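# Clip the netting's taped edge to a hoop leg

## Task

Take either of the two pegs and clip the netting's taped edge onto the nearer leg of the hoop that is middle-left from the robot's point of view. The peg must sit at right angles to the leg, the leg must sit deep between its jaws, and at the spot where the jaws bite the leg the tape must cover the whole jaw width on both sides.

## Robot and tools

Robot: two six-joint arms at a table. left_arm has its base near (+0.032, +0.501, +0.049) m and right_arm near (-0.047, -0.480, +0.049) m, both turned slightly about z. left_arm carries a left hand and right_arm a right hand; the left is the mirror of the right. Each hand has index, middle and ring fingers plus a thumb, sixteen motors in all, with rubber tips and a fixed mast sticking out near the wrist on the palm side that can strike things.

Frames: the scene frame has its origin at table-top height midway between the nominal bases, +z up, +x out over the table, +y toward left_arm. Image left and right do not match arm names. Reported hand poses, velocities and move targets are in the scene frame. Pose offsets are in the current Hand target's own axes: +z runs along the straight fingers toward the tips, +y points out of the palm face, +x crosses the palm away from the thumb on the right hand and toward the thumb on the left hand.

The 48-number row (used by execute_actions and move), all values in [-1, 1]: left_arm dx, dy, dz, rx, ry, rz; then the left hand's sixteen motor goals; then left current_limit and speed; then the same 24 numbers for right_arm. The six pose numbers are an offset, not a pose: they say where the hand point should be relative to its Hand target at the start of the action or move, in that target's axes; 1.0 equals 0.6 m of travel or 180 degrees of turn, and rx, ry, rz form one rotation vector. Sending all six as 0 asks for the Hand target again; repeating a nonzero offset moves the arm further each time. The sixteen motor numbers are absolute goals, in the order index_mcp, index_abd, index_pip, index_dip, middle_mcp, middle_abd, middle_pip, middle_dip, ring_mcp, ring_abd, ring_pip, ring_dip, thumb_cmc, thumb_axl, thumb_mcp, thumb_ipl; each maps -1..+1 onto the hinge's two stops, and moving toward -1 bends or curls. The open hand is +0.75, 0, +0.58, +0.70 for each finger and +0.71, +0.68, +0.23, +0.17 for the thumb. current_limit maps -1..+1 to 0..550 mA (never under 11 mA); speed sets each motor's goal rate to (speed+1)/2 of 8.5 rad/s. They start at +0.4 and -0.6. A 0 in a motor slot is a real goal, so to leave a hand unchanged copy back its hand_goal, hand_current_limit and hand_speed.

execute_actions: actions is a list of actions; each action is a list of 1 to 15 rows, one row per 1/30 s step, and a short action keeps its final row until 15 steps have passed. Every row of an action counts from the same start pose, not from the row before. cameras lists camera names to return (["all"], [] or names); images appear by default only when actions is empty.

move: target is one 48-number row or a list of up to 15 rows; pose parts are offsets from the Hand targets at the move's start (every row in a list uses that same start), hand parts are absolute goals (keep them identical across a list when stop_force is set). speed is the path's top speed in m/s, 0.002 to 3.6, default 0.25 (turning up to twice that in rad/s), one value or one per target. blend is a corner radius in m per target, 0 meaning stop there. stop_force (N, 3 to 120, shared by both arms) ends an arm's path when its wrist sensor feels that much push; approach slowly and avoid rotating while relying on it, and omit it when backing off a contact. zero (bool, only with stop_force) re-zeroes the sensor first. blocking=false returns after about 0.5 s while motion continues (not allowed with stop_force). Paths are straight, ignore obstacles, last 0.5 to 10 s, and do not steer round the arm's base. The result adds a move: line with the ending (done, off_target, moving, held, fault) and limits (paced: pose clipped; held: steps withheld).

wait: seconds 0 to 10, the arms holding their last command. stop: brakes a running move. zoom_image: camera (cam_high, cam_low, cam_front, cam_level, cam_over, cam_left_wrist, cam_right_wrist) and region [x0, y0, x1, y1] in pixels of its latest 672x504 image, at most 504 per side. zero_wrist_force: arm is left_arm or right_arm. finished_scene: optional scene = 1; it cannot be undone and the clip must then stay put by itself.

Results: end_effector_position (m), end_effector_quat_wxyz, velocities (m/s, rad/s), Hand target (the last commanded pose after clipping; the next offsets count from it and the hand often rests a little short of it), joint positions and torques, Wrist force and Wrist torque in the hand's own axes (a surface push reads as force into the arm), and per-motor hand_goal, hand_measured, hand_current_ma and hand_state (moving, goal, blocked, overload). Action calls also give end_effector_position at some steps. Motor temperatures show when they change.

Cautions: each step, commanded orientation is clipped to 32 degrees from the measured one, and arms lag commands by roughly 0.1 to 0.2 s and can overshoot when fast. The arms are stiff, so a target even slightly past a solid contact can trip a stop. A joint torque reaching its limit (142 N m for shoulder and elbow, 26.6 N m for each wrist) or an outside force near 150 N halts the arm for 10 s; wrist joints can only push about 15 N m extra. A finger motor drawing 495 mA or more for 5 s shuts off for 10 s. Motors heating to 70 °C give MOTOR HOT; at 85 °C the arm brakes for 30 to 60 s. A clearance check blocks arm-to-arm approaches but fingers can still collide, and any moderate hit or squeeze between the two arms can fail the attempt. Do not drop things, release moving parts, slam, or push hard; anything left off the table fails the task, and hard hits on fixed or heavy objects fail the scene.

Each tool is called after ">>>" by a JSON object that holds its "op" and its "data", one argument or row to a line.

## Session

>>> {"op": "execute_actions", "data": {
  "actions": []
}}

Scene clock: 0.00 s.
left_arm: end_effector_position=(+0.2208, +0.5374, +0.3141) hand_goal=(+0.754, +0.000, +0.576, +0.696, +0.754, +0.000, +0.576, +0.696, +0.754, +0.000, +0.576, +0.696, +0.714, +0.678, +0.226, +0.168) hand_measured=(+0.754, +0.000, +0.576, +0.696, +0.754, +0.000, +0.576, +0.696, +0.754, +0.000, +0.576, +0.696, +0.714, +0.678, +0.226, +0.168) hand_current_ma=(+0, +0, +0, +0, +0, +0, +0, +0, +0, +0, +0, +0, +0, +0, +0, +0) hand_state=(goal, goal, goal, goal, goal, goal, goal, goal, goal, goal, goal, goal, goal, goal, goal, goal) hand_current_limit=0.40 hand_speed=-0.60 end_effector_quat_wxyz=(+0.071, -0.474, +0.875, +0.069) | right_arm: end_effector_position=(+0.5761, +0.1534, +0.2236) hand_goal=(+0.754, +0.000, +0.576, +0.696, +0.754, +0.000, +0.576, +0.696, +0.754, +0.000, +0.576, +0.696, +0.714, +0.678, +0.226, +0.168) hand_measured=(+0.754, +0.000, +0.576, +0.696, +0.754, +0.000, +0.576, +0.696, +0.754, +0.000, +0.576, +0.696, +0.714, +0.678, +0.226, +0.168) hand_current_ma=(+0, +0, +0, +0, +0, +0, +0, +0, +0, +0, +0, +0, +0, +0, +0, +0) hand_state=(goal, goal, goal, goal, goal, goal, goal, goal, goal, goal, goal, goal, goal, goal, goal, goal) hand_current_limit=0.40 hand_speed=-0.60 end_effector_quat_wxyz=(+0.016, +0.785, +0.602, +0.143)
Joint positions: left_arm=[3.524 -0.892 -2.291 -1.399 1.72 -2.148] | right_arm=[0.729 -0.712 0.933 -2.075 -1.63 1.006]
Joint velocities: within noise
Joint torques (N m): no reading
Motor temperatures (°C): left_arm=[39 34 43 35 43 52] | right_arm=[36 32 46 36 35 44]
Wrist force (N): no reading
Wrist torque (N m): no reading
Wrist force, peak (N): no reading
Hand target: left_arm +0.2208, +0.5374, +0.3141; +0.071, -0.474, +0.875, +0.069 | right_arm +0.5761, +0.1534, +0.2236; +0.016, +0.785, +0.602, +0.143

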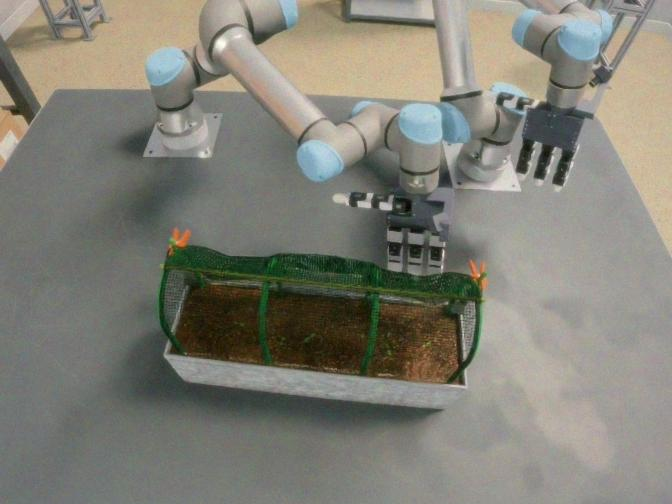

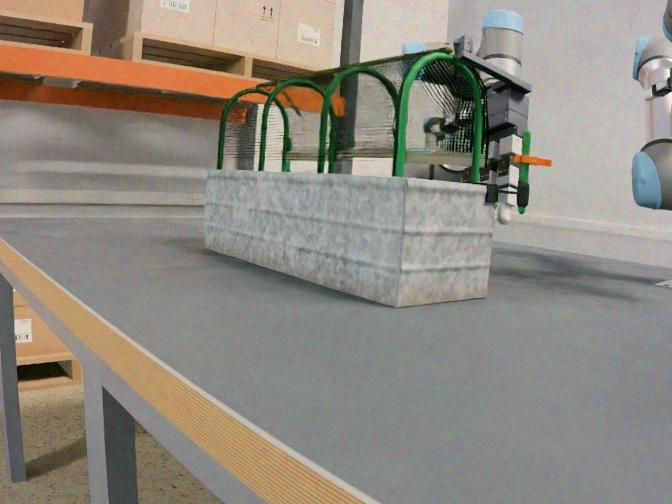

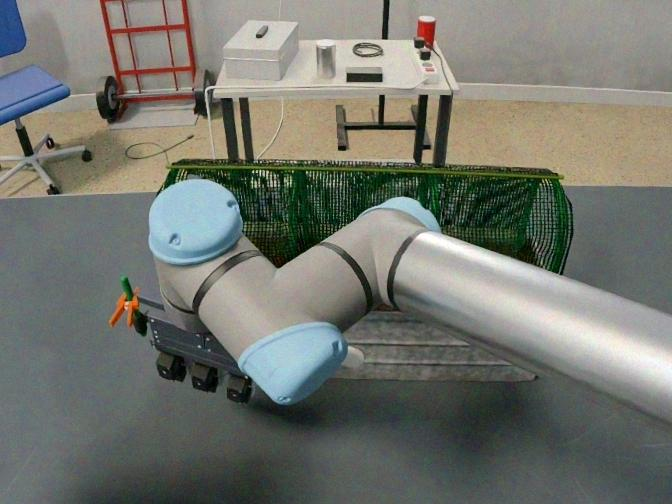

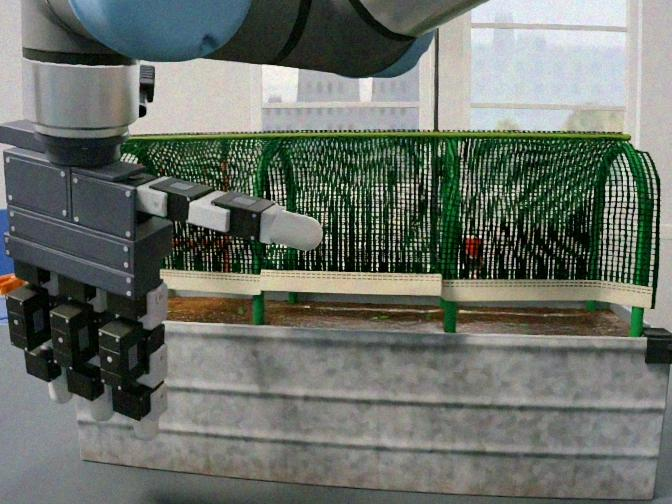

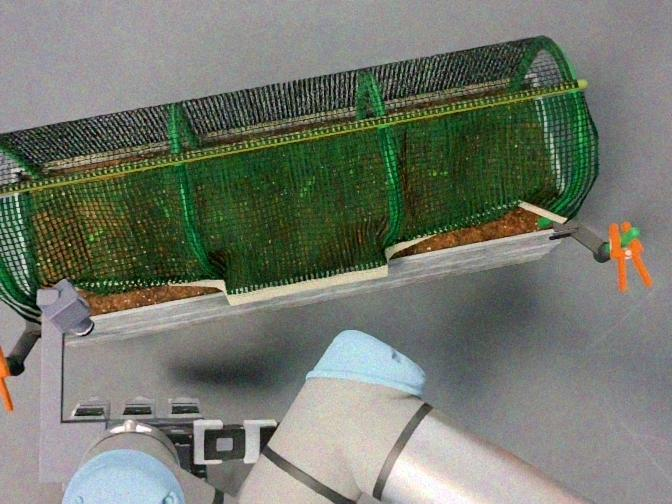

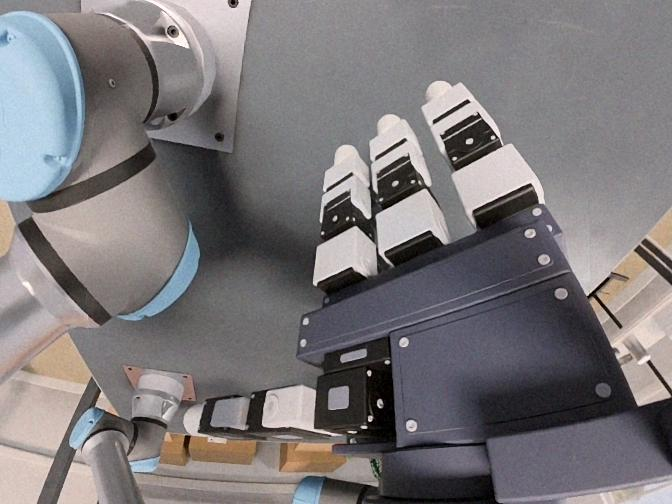

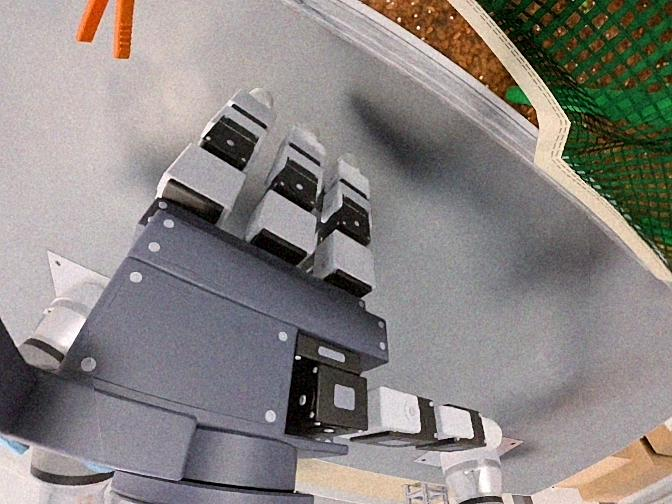

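>>> {"op": "zoom_image", "data": {
  "camera": "cam_over",
  "region": [500, 150, 672, 320]
}}

>>> {"op": "zoom_image", "data": {
  "camera": "cam_over",
  "region": [130, 80, 470, 330]
}}

>>> {"op": "zoom_image", "data": {
  "camera": "cam_level",
  "region": [150, 200, 672, 400]
}}

>>> {"op": "zoom_image", "data": {
  "camera": "cam_low",
  "region": [380, 20, 580, 240]
}}

>>> {"op": "zoom_image", "data": {
  "camera": "cam_high",
  "region": [140, 210, 510, 420]
}}

>>> {"op": "zoom_image", "data": {
  "camera": "cam_front",
  "region": [90, 250, 260, 420]
}}

Scaled by 2.930 from the camera's 672x504 image, which has a finer 960x720 frame.

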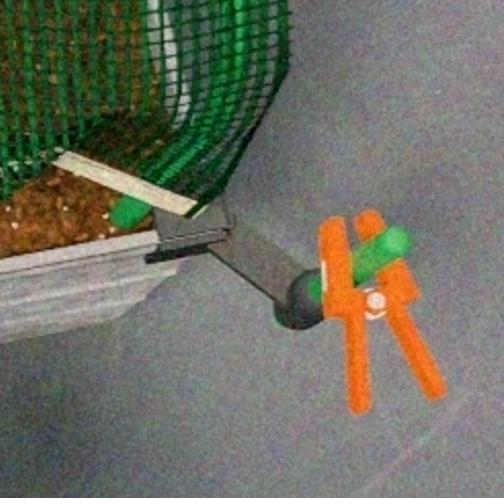

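Scaled by 1.482 from the camera's 672x504 image, which has a finer 960x720 frame.

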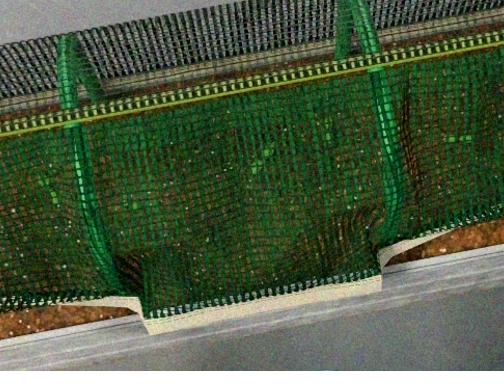

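Region (150, 200, 672, 400) is 522x200 pixels. A region can be at most 504 by 504 pixels.

Scaled by 2.291 from the camera's 672x504 image, which has a finer 960x720 frame.

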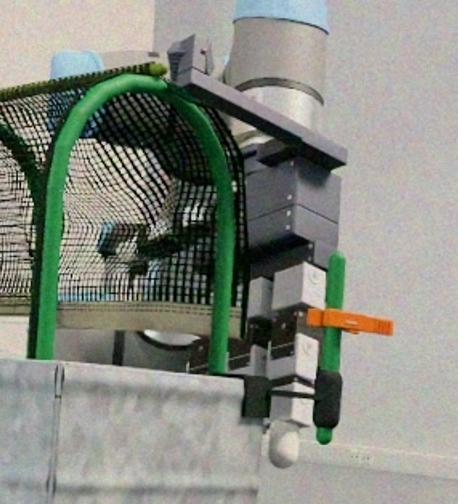

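Scaled by 1.362 from the camera's 672x504 image, which has a finer 960x720 frame.

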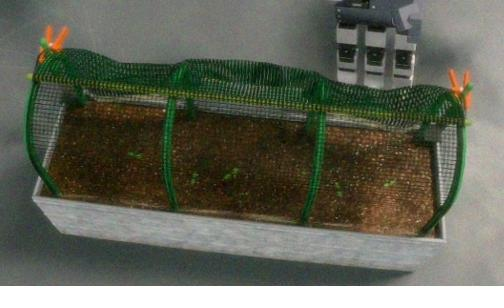

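Scaled by 2.965 from the camera's 672x504 image, which has a finer 960x720 frame.

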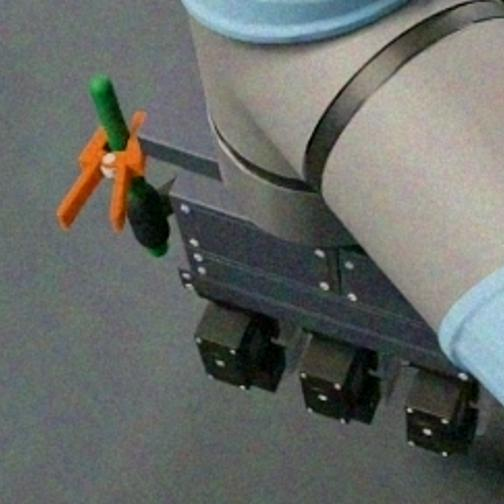

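>>> {"op": "zoom_image", "data": {
  "camera": "cam_level",
  "region": [200, 230, 320, 340]
}}

>>> {"op": "zoom_image", "data": {
  "camera": "cam_level",
  "region": [390, 220, 672, 380]
}}

>>> {"op": "zoom_image", "data": {
  "camera": "cam_over",
  "region": [160, 230, 300, 340]
}}

>>> {"op": "zoom_image", "data": {
  "camera": "cam_right_wrist",
  "region": [400, 0, 672, 280]
}}

>>> {"op": "zoom_image", "data": {
  "camera": "cam_low",
  "region": [200, 60, 420, 200]
}}

Scaled by 4.200 from the camera's 672x504 image, which has a finer 960x720 frame.

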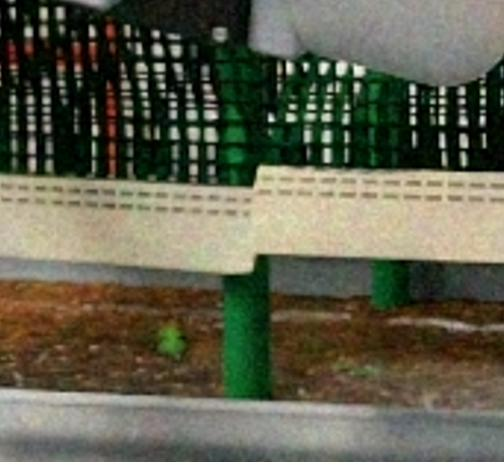

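Scaled by 1.787 from the camera's 672x504 image, which has a finer 960x720 frame.

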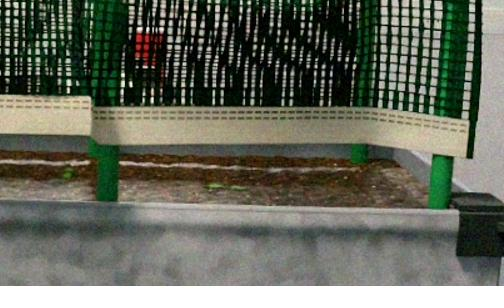

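Scaled by 3.600 from the camera's 672x504 image, which has a finer 960x720 frame.

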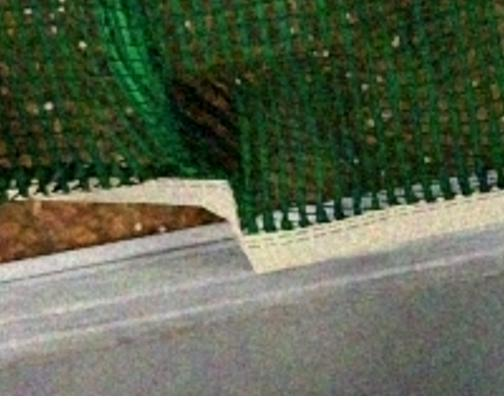

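Scaled by 1.800 from the camera's 672x504 image, which has a finer 960x720 frame.

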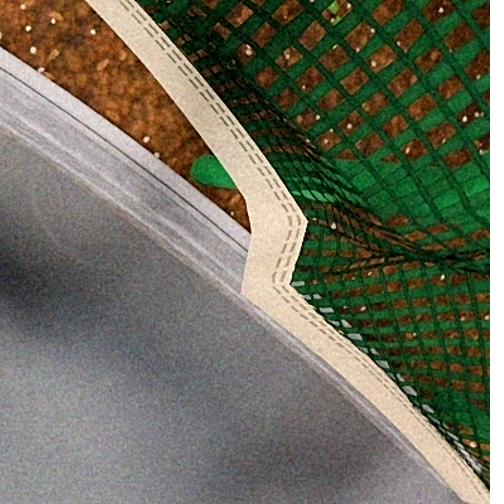

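Scaled by 2.291 from the camera's 672x504 image, which has a finer 960x720 frame.

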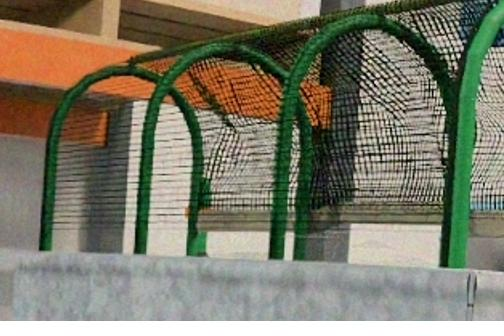

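>>> {"op": "zoom_image", "data": {
  "camera": "cam_over",
  "region": [590, 205, 672, 305]
}}

>>> {"op": "zoom_image", "data": {
  "camera": "cam_low",
  "region": [480, 110, 570, 230]
}}

>>> {"op": "zoom_image", "data": {
  "camera": "cam_front",
  "region": [90, 260, 170, 350]
}}

>>> {"op": "zoom_image", "data": {
  "camera": "cam_high",
  "region": [440, 240, 510, 320]
}}

>>> {"op": "zoom_image", "data": {
  "camera": "cam_high",
  "region": [150, 210, 220, 290]
}}

>>> {"op": "zoom_image", "data": {
  "camera": "cam_right_wrist",
  "region": [50, 0, 180, 100]
}}

Scaled by 5.040 from the camera's 672x504 image, which has a finer 960x720 frame.

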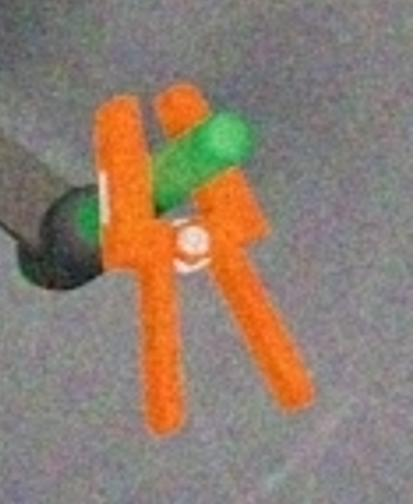

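Scaled by 4.200 from the camera's 672x504 image, which has a finer 960x720 frame.

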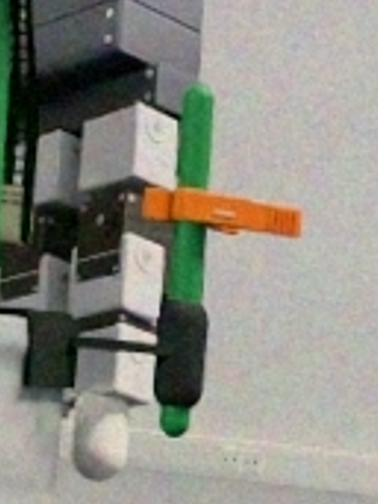

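Scaled by 5.600 from the camera's 672x504 image, which has a finer 960x720 frame.

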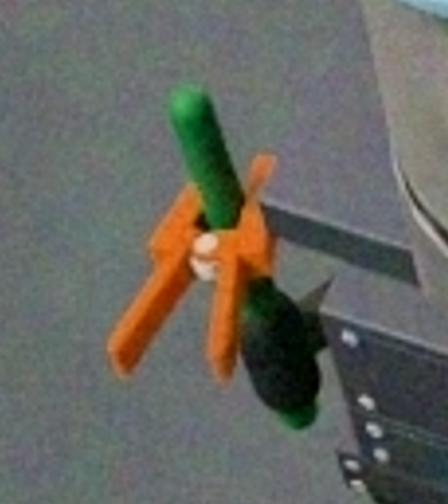

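Scaled by 6.300 from the camera's 672x504 image, which has a finer 960x720 frame.

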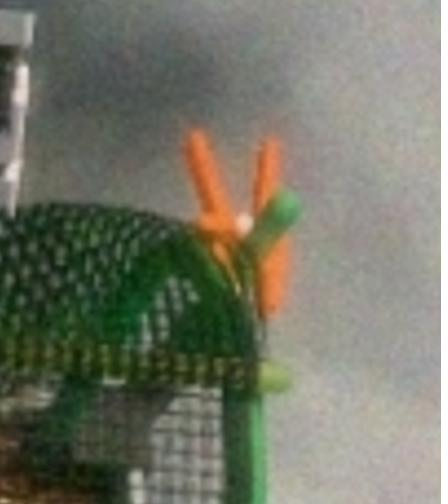

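Scaled by 6.300 from the camera's 672x504 image, which has a finer 960x720 frame.

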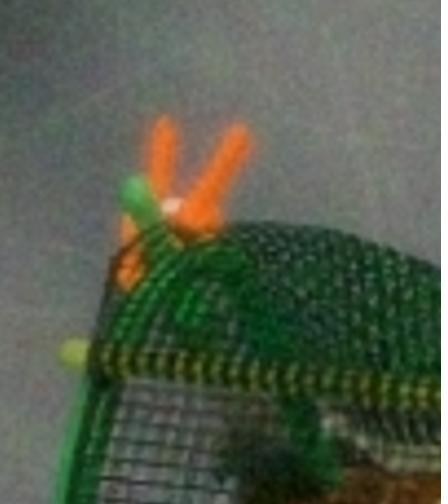

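Scaled by 3.877 from the camera's 672x504 image, which has a finer 960x720 frame.

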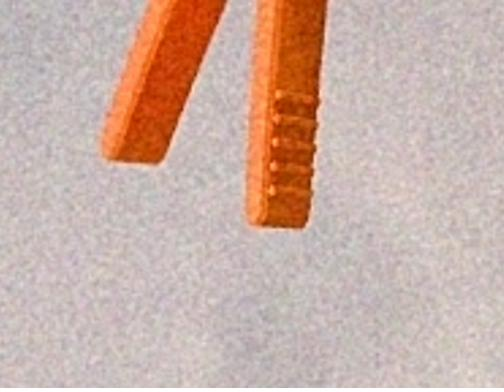

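>>> {"op": "move", "data": {
  "target": [
    [0,0,0,0,0,0,0.754,0,0.576,0.696,0.754,0,0.576,0.696,0.754,0,0.576,0.696,0.714,0.678,0.226,0.168,0.4,-0.6,-0.0553,-0.0785,-0.1633,0.03,-0.026,-0.0255,0.754,0.15,0.576,0.696,0.754,-0.15,0.576,0.696,1.0,-0.15,0.576,0.696,0.714,0.678,0.226,0.168,0.4,-0.6],
    [0,0,0,0,0,0,0.754,0,0.576,0.696,0.754,0,0.576,0.696,0.754,0,0.576,0.696,0.714,0.678,0.226,0.168,0.4,-0.6,-0.7283,0.1302,-0.265,0.0705,-0.0607,-0.0595,0.754,0.15,0.576,0.696,0.754,-0.15,0.576,0.696,1.0,-0.15,0.576,0.696,0.714,0.678,0.226,0.168,0.4,-0.6]
  ],
  "speed": 0.25,
  "blend": 0.03,
  "cameras": ["all"]
}}

Scene clock: 587.37 s.
left_arm: end_effector_position=(+0.2208, +0.5374, +0.3141) hand_goal=(+0.754, +0.000, +0.576, +0.696, +0.754, +0.000, +0.576, +0.696, +0.754, +0.000, +0.576, +0.696, +0.714, +0.678, +0.226, +0.168) hand_measured=(+0.754, +0.000, +0.576, +0.696, +0.754, +0.000, +0.576, +0.696, +0.754, +0.000, +0.576, +0.696, +0.714, +0.678, +0.224, +0.168) hand_current_ma=(-5, +0, +4, +0, -5, +0, +4, +0, -5, +0, +4, +0, +1, -4, -12, -2) hand_state=(goal, goal, goal, goal, goal, goal, goal, goal, goal, goal, goal, goal, goal, goal, goal, goal) hand_current_limit=0.40 hand_speed=-0.60 end_effector_quat_wxyz=(+0.071, -0.474, +0.875, +0.069) | right_arm: end_effector_position=(+0.5089, -0.3066, +0.3014) hand_goal=(+0.754, +0.150, +0.576, +0.696, +0.754, -0.150, +0.576, +0.696, +1.000, -0.150, +0.576, +0.696, +0.714, +0.678, +0.226, +0.168) hand_measured=(+0.754, +0.148, +0.576, +0.696, +0.754, -0.146, +0.576, +0.696, +0.994, -0.146, +0.576, +0.696, +0.714, +0.678, +0.224, +0.168) hand_current_ma=(+0, +0, +0, +0, +0, +1, +0, +0, -2, +1, +0, +0, +0, +0, -1, +0) hand_state=(goal, goal, goal, goal, goal, goal, goal, goal, goal, goal, goal, goal, goal, goal, goal, goal) hand_current_limit=0.40 hand_speed=-0.60 end_effector_quat_wxyz=(+0.000, +0.733, +0.681, -0.001) end_effector_velocity=(+0.000, -0.001, +0.000) end_effector_angular_velocity=(+0.000, +0.000, +0.003)
Joint positions: left_arm=[3.524 -0.892 -2.291 -1.399 1.72 -2.148] | right_arm=[0.118 -1.524 1.794 -1.839 -1.572 0.216]
Joint velocities: left_arm=[within noise] | right_arm=[-0.003 -0.001 0.001 0.001 0 -0.005]
Joint torques (N m): left_arm=[-0.12 -5.38 22.9 2.64 0.34 -0.08] | right_arm=[-8.02 -35.38 -9.85 -0.94 2.04 -1.07]
Wrist force (N): left_arm=[0.2 0.0 -0.5] | right_arm=[-0.4 -0.6 -0.2]
Wrist torque (N m): left_arm=[0.04 -0.04 0.01] | right_arm=[-0.06 0.03 0.06]
Wrist force, peak (N): left_arm=[0.5 -0.1 -0.7] | right_arm=[0.8 -1.4 -0.2]
Hand target: left_arm +0.2208, +0.5374, +0.3141; +0.071, -0.474, +0.875, +0.069 | right_arm +0.5089, -0.3068, +0.3014; +0.000, +0.733, +0.681, -0.001
Off the commanded pose: left_arm 0.000 m, 0 deg | right_arm 0.000 m, 0 deg.
move: done
camera_calibration:
cam_right_wrist: T_world_to_cam=[[0.569075, -0.821646, -0.0324254, -0.497566], [-0.540288, -0.40335, 0.738511, -0.120712], [-0.619873, -0.402749, -0.673462, 0.52384], [0, 0, 0, 1]] pos_world=[0.542648, -0.246536, 0.425799]

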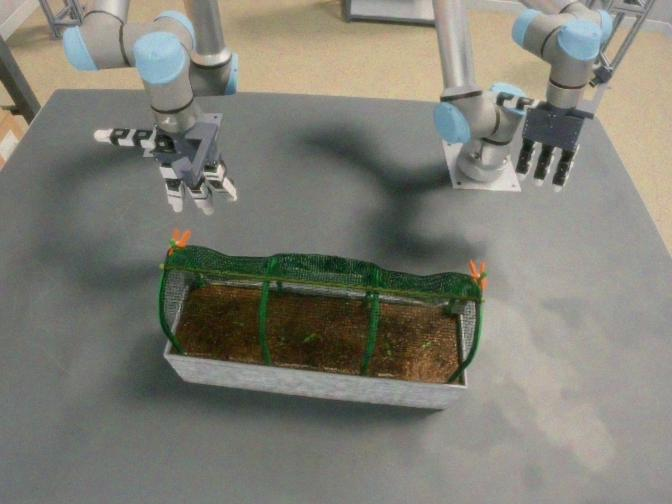

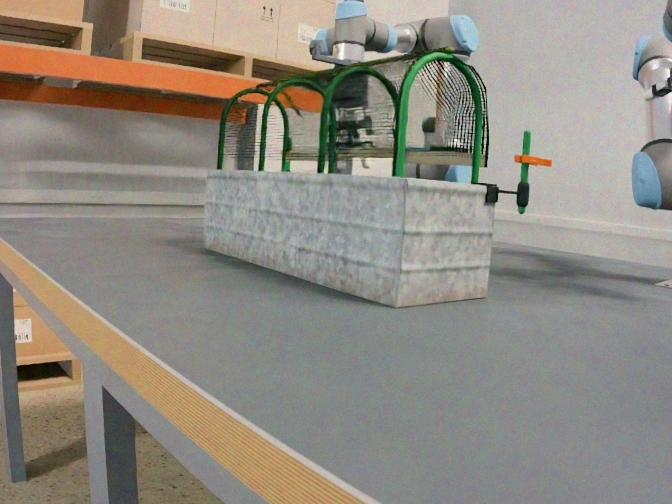

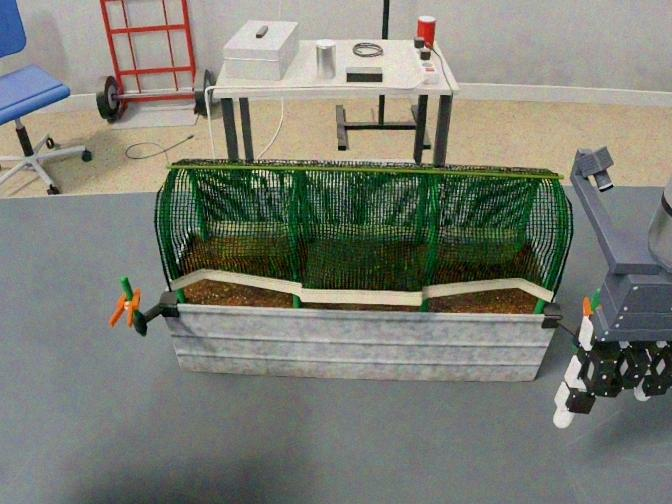

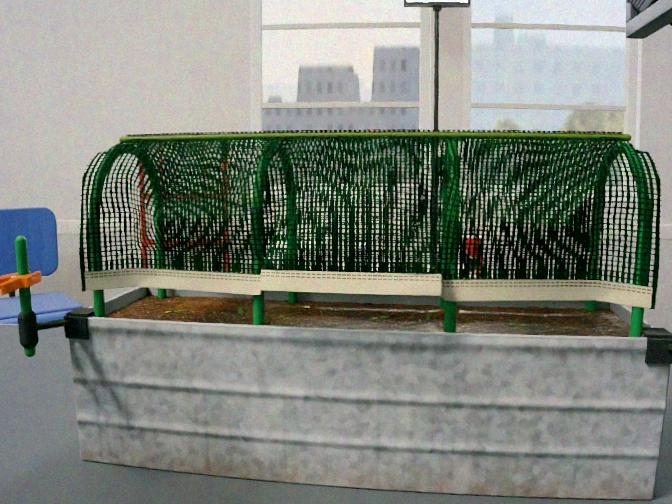

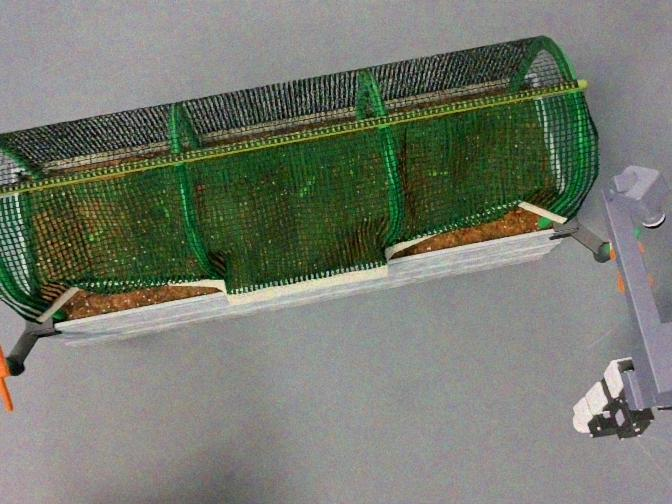

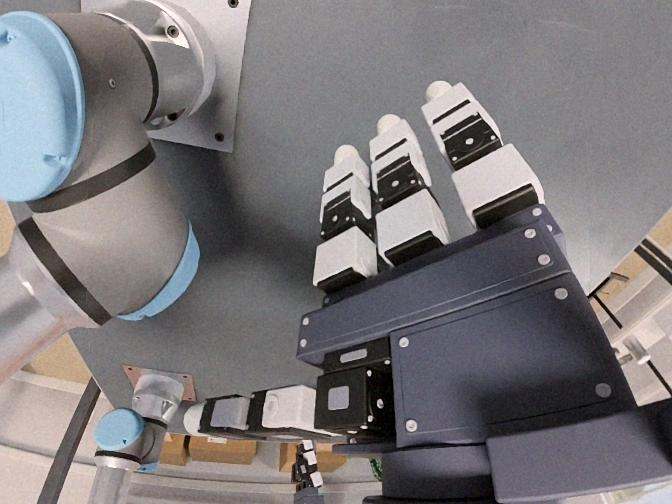

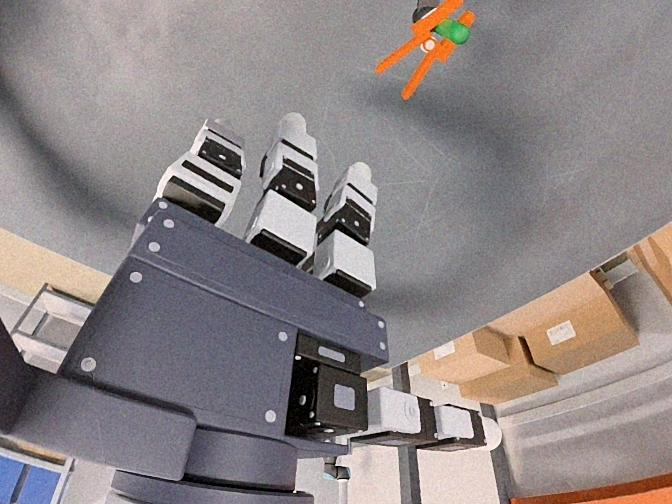

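>>> {"op": "zoom_image", "data": {
  "camera": "cam_right_wrist",
  "region": [240, 0, 500, 240]
}}

>>> {"op": "zoom_image", "data": {
  "camera": "cam_level",
  "region": [190, 230, 330, 350]
}}

>>> {"op": "zoom_image", "data": {
  "camera": "cam_front",
  "region": [250, 250, 350, 340]
}}

>>> {"op": "zoom_image", "data": {
  "camera": "cam_front",
  "region": [520, 270, 672, 440]
}}

>>> {"op": "zoom_image", "data": {
  "camera": "cam_over",
  "region": [560, 150, 672, 450]
}}

>>> {"op": "zoom_image", "data": {
  "camera": "cam_low",
  "region": [270, 90, 420, 190]
}}

Scaled by 1.938 from the camera's 672x504 image, which has a finer 960x720 frame.

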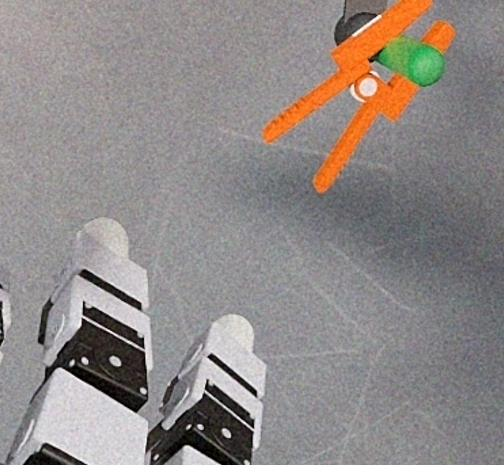

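Scaled by 3.600 from the camera's 672x504 image, which has a finer 960x720 frame.

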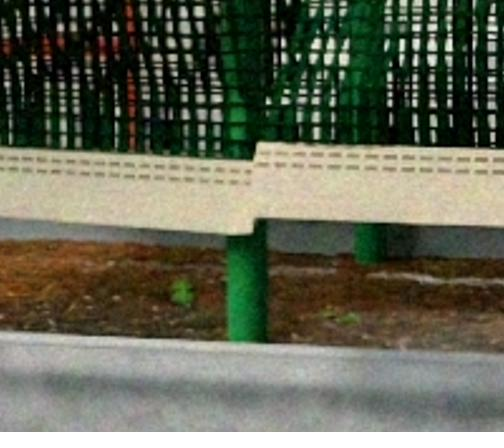

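Scaled by 5.040 from the camera's 672x504 image, which has a finer 960x720 frame.

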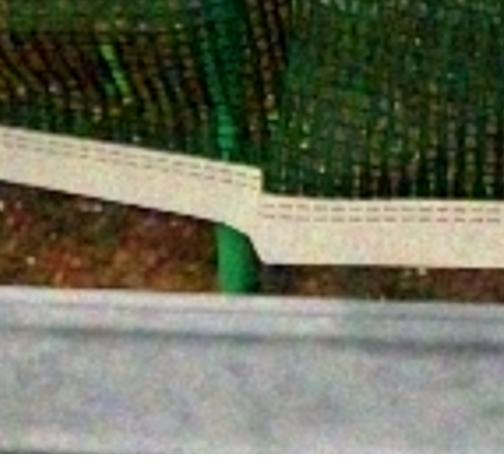

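Scaled by 2.965 from the camera's 672x504 image, which has a finer 960x720 frame.

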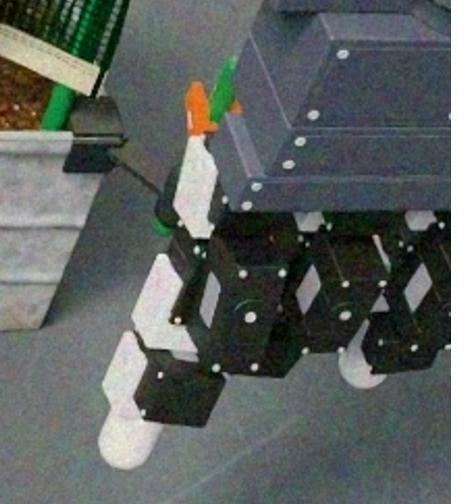

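Scaled by 1.680 from the camera's 672x504 image, which has a finer 960x720 frame.

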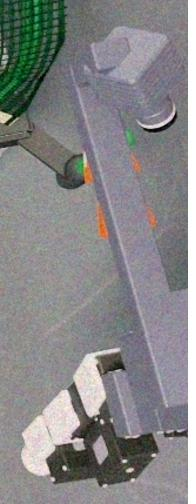

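Scaled by 3.360 from the camera's 672x504 image, which has a finer 960x720 frame.

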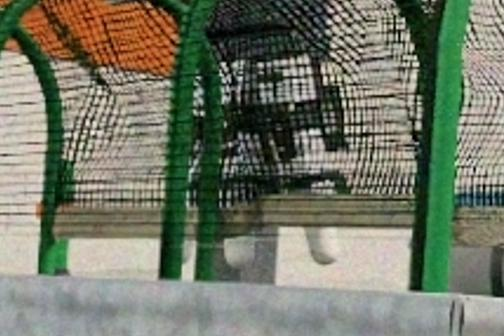

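>>> {"op": "move", "data": {
  "target": [0,0,0,0,0,0,0.754,0,0.576,0.696,0.754,0,0.576,0.696,0.754,0,0.576,0.696,0.714,0.678,0.226,0.168,0.4,-0.6,0,0.1483,0,0,0,0,0.754,0.15,0.576,0.696,0.754,-0.15,0.576,0.696,1.0,-0.15,0.576,0.696,0.714,0.678,0.226,0.168,0.4,-0.6],
  "speed": 0.1,
  "stop_force": 6,
  "cameras": ["cam_right_wrist","cam_front","cam_over"]
}}

>>> {"op": "zoom_image", "data": {
  "camera": "cam_right_wrist",
  "region": [240, 80, 400, 240]
}}

>>> {"op": "zoom_image", "data": {
  "camera": "cam_front",
  "region": [540, 230, 672, 400]
}}

Scene clock: 643.03 s.
left_arm: end_effector_position=(+0.2208, +0.5374, +0.3141) hand_goal=(+0.754, +0.000, +0.576, +0.696, +0.754, +0.000, +0.576, +0.696, +0.754, +0.000, +0.576, +0.696, +0.714, +0.678, +0.226, +0.168) hand_measured=(+0.754, +0.000, +0.576, +0.696, +0.754, +0.000, +0.576, +0.696, +0.754, +0.000, +0.576, +0.696, +0.714, +0.678, +0.224, +0.168) hand_current_ma=(-5, +0, +4, +0, -5, +0, +4, +0, -5, +0, +4, +0, +1, -4, -12, -2) hand_state=(goal, goal, goal, goal, goal, goal, goal, goal, goal, goal, goal, goal, goal, goal, goal, goal) hand_current_limit=0.40 hand_speed=-0.60 end_effector_quat_wxyz=(+0.071, -0.474, +0.875, +0.069) | right_arm: end_effector_position=(+0.5976, -0.3133, +0.3012) hand_goal=(+0.754, +0.150, +0.576, +0.696, +0.754, -0.150, +0.576, +0.696, +1.000, -0.150, +0.576, +0.696, +0.714, +0.678, +0.226, +0.168) hand_measured=(+0.754, +0.148, +0.576, +0.696, +0.756, -0.152, +0.578, +0.698, +0.994, -0.146, +0.576, +0.696, +0.714, +0.678, +0.224, +0.168) hand_current_ma=(+0, +0, +0, +0, +0, +0, +0, +0, -2, +1, +0, +0, +0, +0, -1, +0) hand_state=(goal, goal, goal, goal, goal, goal, goal, goal, goal, goal, goal, goal, goal, goal, goal, goal) hand_current_limit=0.40 hand_speed=-0.60 end_effector_quat_wxyz=(+0.000, +0.733, +0.681, -0.001)
Joint positions: left_arm=[3.524 -0.892 -2.291 -1.399 1.72 -2.148] | right_arm=[0.085 -1.334 1.575 -1.809 -1.572 0.183]
Joint torques (N m): left_arm=[0.35 -4.7 23.13 2.57 0.35 -0.08] | right_arm=[-7.93 -24.24 -33.76 -1 -1.45 -1.08]
Wrist force (N): left_arm=[-0.2 0.1 -0.2] | right_arm=[0.1 -1.0 -0.4]
Wrist torque (N m): left_arm=[0.04 0.02 -0.02] | right_arm=[-0.07 -0.03 0.10]
Wrist force, peak (N): left_arm=[0.2 -0.2 -0.7] | right_arm=[0.4 -3.6 -0.4]
Hand target: left_arm +0.2208, +0.5374, +0.3141; +0.071, -0.474, +0.875, +0.069 | right_arm +0.5976, -0.3133, +0.3012; +0.000, +0.733, +0.681, -0.001
Off the commanded pose: left_arm 0.000 m, 0 deg | right_arm 0.000 m, 0 deg.
move: done
camera_calibration:
cam_right_wrist: T_world_to_cam=[[0.569154, -0.82159, -0.0324472, -0.553638], [-0.540275, -0.403439, 0.738471, -0.0753026], [-0.619811, -0.402774, -0.673504, 0.576024], [0, 0, 0, 1]] pos_world=[0.631447, -0.253236, 0.4256]
Images, in order (width x height): cam_front 672x504, cam_over 672x504, cam_right_wrist 672x504.

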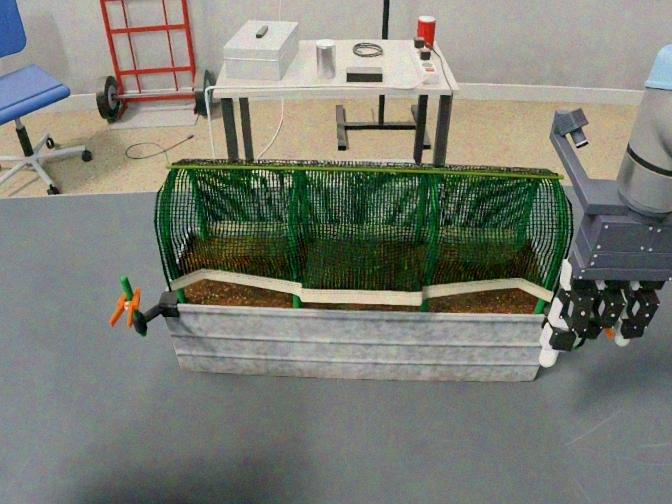

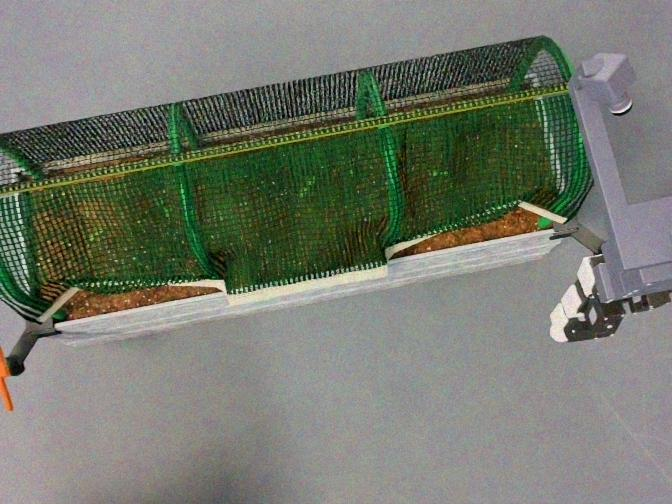

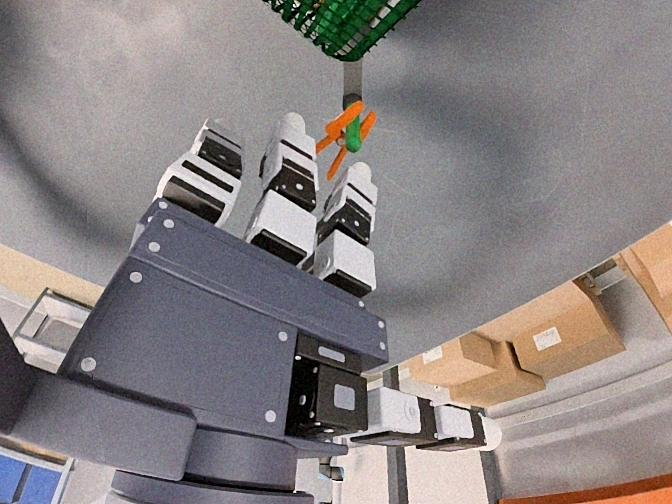

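Scaled by 3.150 from the camera's 672x504 image, which has a finer 960x720 frame.

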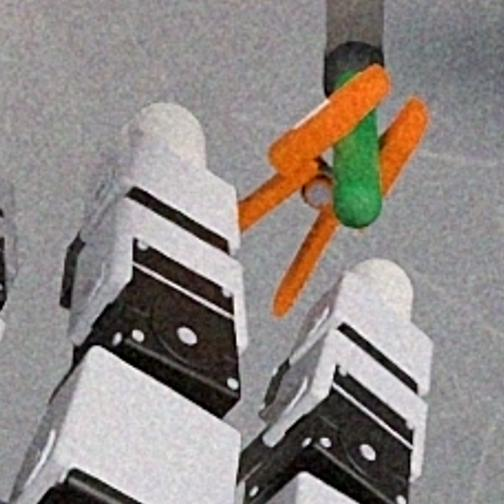

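Scaled by 2.965 from the camera's 672x504 image, which has a finer 960x720 frame.

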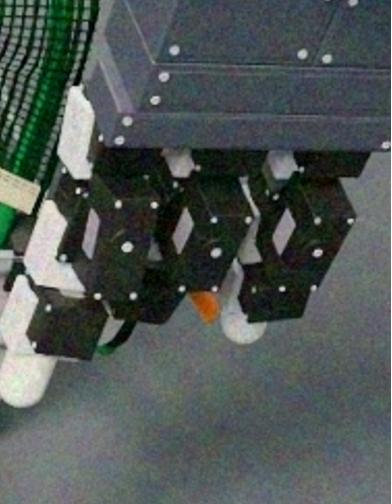

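>>> {"op": "move", "data": {
  "target": [
    [0,0,0,0,0,0,0.754,0,0.576,0.696,0.754,0,0.576,0.696,0.754,0,0.576,0.696,0.714,0.678,0.226,0.168,0.4,-0.6,0,-0.005,0,0,0,0,0.754,0.15,0.576,0.696,0.754,-0.15,0.576,0.696,1.0,-0.15,0.576,0.696,0.714,0.678,0.226,0.168,0.4,-0.6],
    [0,0,0,0,0,0,0.754,0,0.576,0.696,0.754,0,0.576,0.696,0.754,0,0.576,0.696,0.714,0.678,0.226,0.168,0.4,-0.6,0,-0.005,0,0,0,0,0.754,0.0,0.576,0.696,0.754,0.0,0.576,0.696,1.0,-0.15,0.576,0.696,0.714,0.678,0.226,0.168,0.4,-0.9]
  ],
  "speed": 0.05,
  "cameras": ["cam_right_wrist"]
}}

>>> {"op": "zoom_image", "data": {
  "camera": "cam_right_wrist",
  "region": [240, 80, 400, 240]
}}

Scene clock: 689.80 s.
left_arm: end_effector_position=(+0.2208, +0.5374, +0.3141) hand_goal=(+0.754, +0.000, +0.576, +0.696, +0.754, +0.000, +0.576, +0.696, +0.754, +0.000, +0.576, +0.696, +0.714, +0.678, +0.226, +0.168) hand_measured=(+0.754, +0.000, +0.576, +0.696, +0.754, +0.000, +0.576, +0.696, +0.754, +0.000, +0.576, +0.696, +0.714, +0.678, +0.224, +0.168) hand_current_ma=(-5, +0, +4, +0, -5, +0, +4, +0, -5, +0, +4, +0, +1, -4, -12, -2) hand_state=(goal, goal, goal, goal, goal, goal, goal, goal, goal, goal, goal, goal, goal, goal, goal, goal) hand_current_limit=0.40 hand_speed=-0.60 end_effector_quat_wxyz=(+0.071, -0.474, +0.875, +0.069) | right_arm: end_effector_position=(+0.5946, -0.3131, +0.3012) hand_goal=(+0.754, +0.000, +0.576, +0.696, +0.754, +0.000, +0.576, +0.696, +1.000, -0.150, +0.576, +0.696, +0.714, +0.678, +0.226, +0.168) hand_measured=(+0.754, +0.080, +0.576, +0.696, +0.754, -0.114, +0.578, +0.698, +0.994, -0.146, +0.576, +0.696, +0.714, +0.678, +0.224, +0.168) hand_current_ma=(+0, +107, +0, +0, +0, -198, +0, +0, -2, +1, +0, +0, +0, +0, -1, +0) hand_state=(goal, blocked, goal, goal, goal, blocked, goal, goal, goal, goal, goal, goal, goal, goal, goal, goal) hand_current_limit=0.40 hand_speed=-0.90 end_effector_quat_wxyz=(+0.000, +0.733, +0.681, -0.001)
Joint positions: left_arm=[3.524 -0.892 -2.291 -1.399 1.72 -2.148] | right_arm=[0.086 -1.34 1.583 -1.811 -1.572 0.184]
Joint torques (N m): left_arm=[-0.03 -5.04 22.75 2.68 0.28 -0.03] | right_arm=[6.1 -42.45 -10.37 -3.88 -1.39 1.14]
Wrist force (N): left_arm=[0.2 0.0 0.0] | right_arm=[0.5 -1.1 -0.4]
Wrist torque (N m): left_arm=[0.01 -0.03 0.02] | right_arm=[-0.04 0.05 -0.07]
Wrist force, peak (N): left_arm=[0.2 -0.2 -0.6] | right_arm=[0.9 -0.9 -0.7]
Hand target: left_arm +0.2208, +0.5374, +0.3141; +0.071, -0.474, +0.875, +0.069 | right_arm +0.5946, -0.3131, +0.3012; +0.000, +0.733, +0.681, -0.001
Off the commanded pose: left_arm 0.000 m, 0 deg | right_arm 0.000 m, 0 deg.
move: done
camera_calibration:
cam_right_wrist: T_world_to_cam=[[0.569154, -0.82159, -0.0324472, -0.551766], [-0.540275, -0.403439, 0.738471, -0.0768428], [-0.619811, -0.402774, -0.673504, 0.574245], [0, 0, 0, 1]] pos_world=[0.628447, -0.253036, 0.4256]
Images, in order (width x height): cam_right_wrist 672x504.

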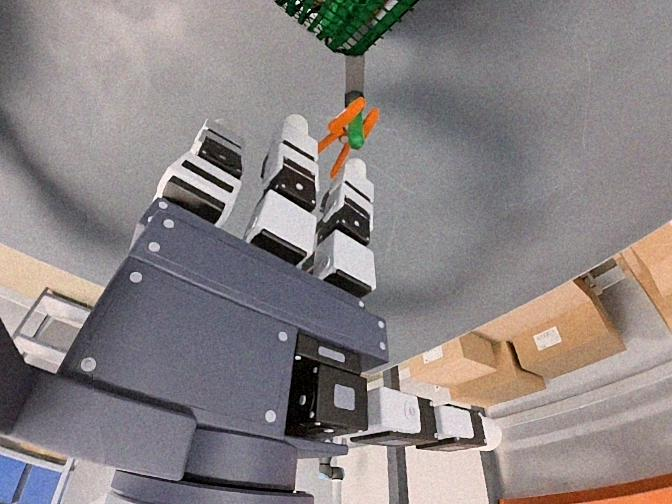

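Scaled by 3.150 from the camera's 672x504 image, which has a finer 960x720 frame.

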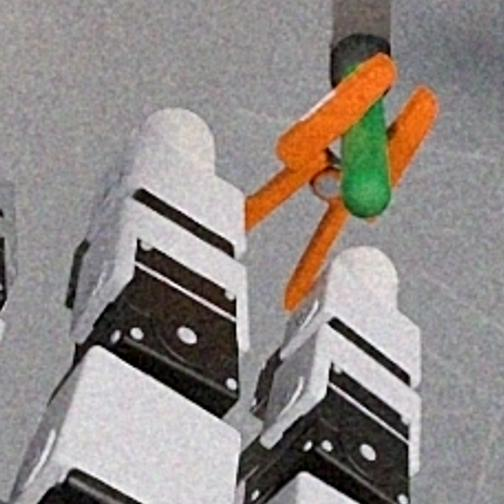

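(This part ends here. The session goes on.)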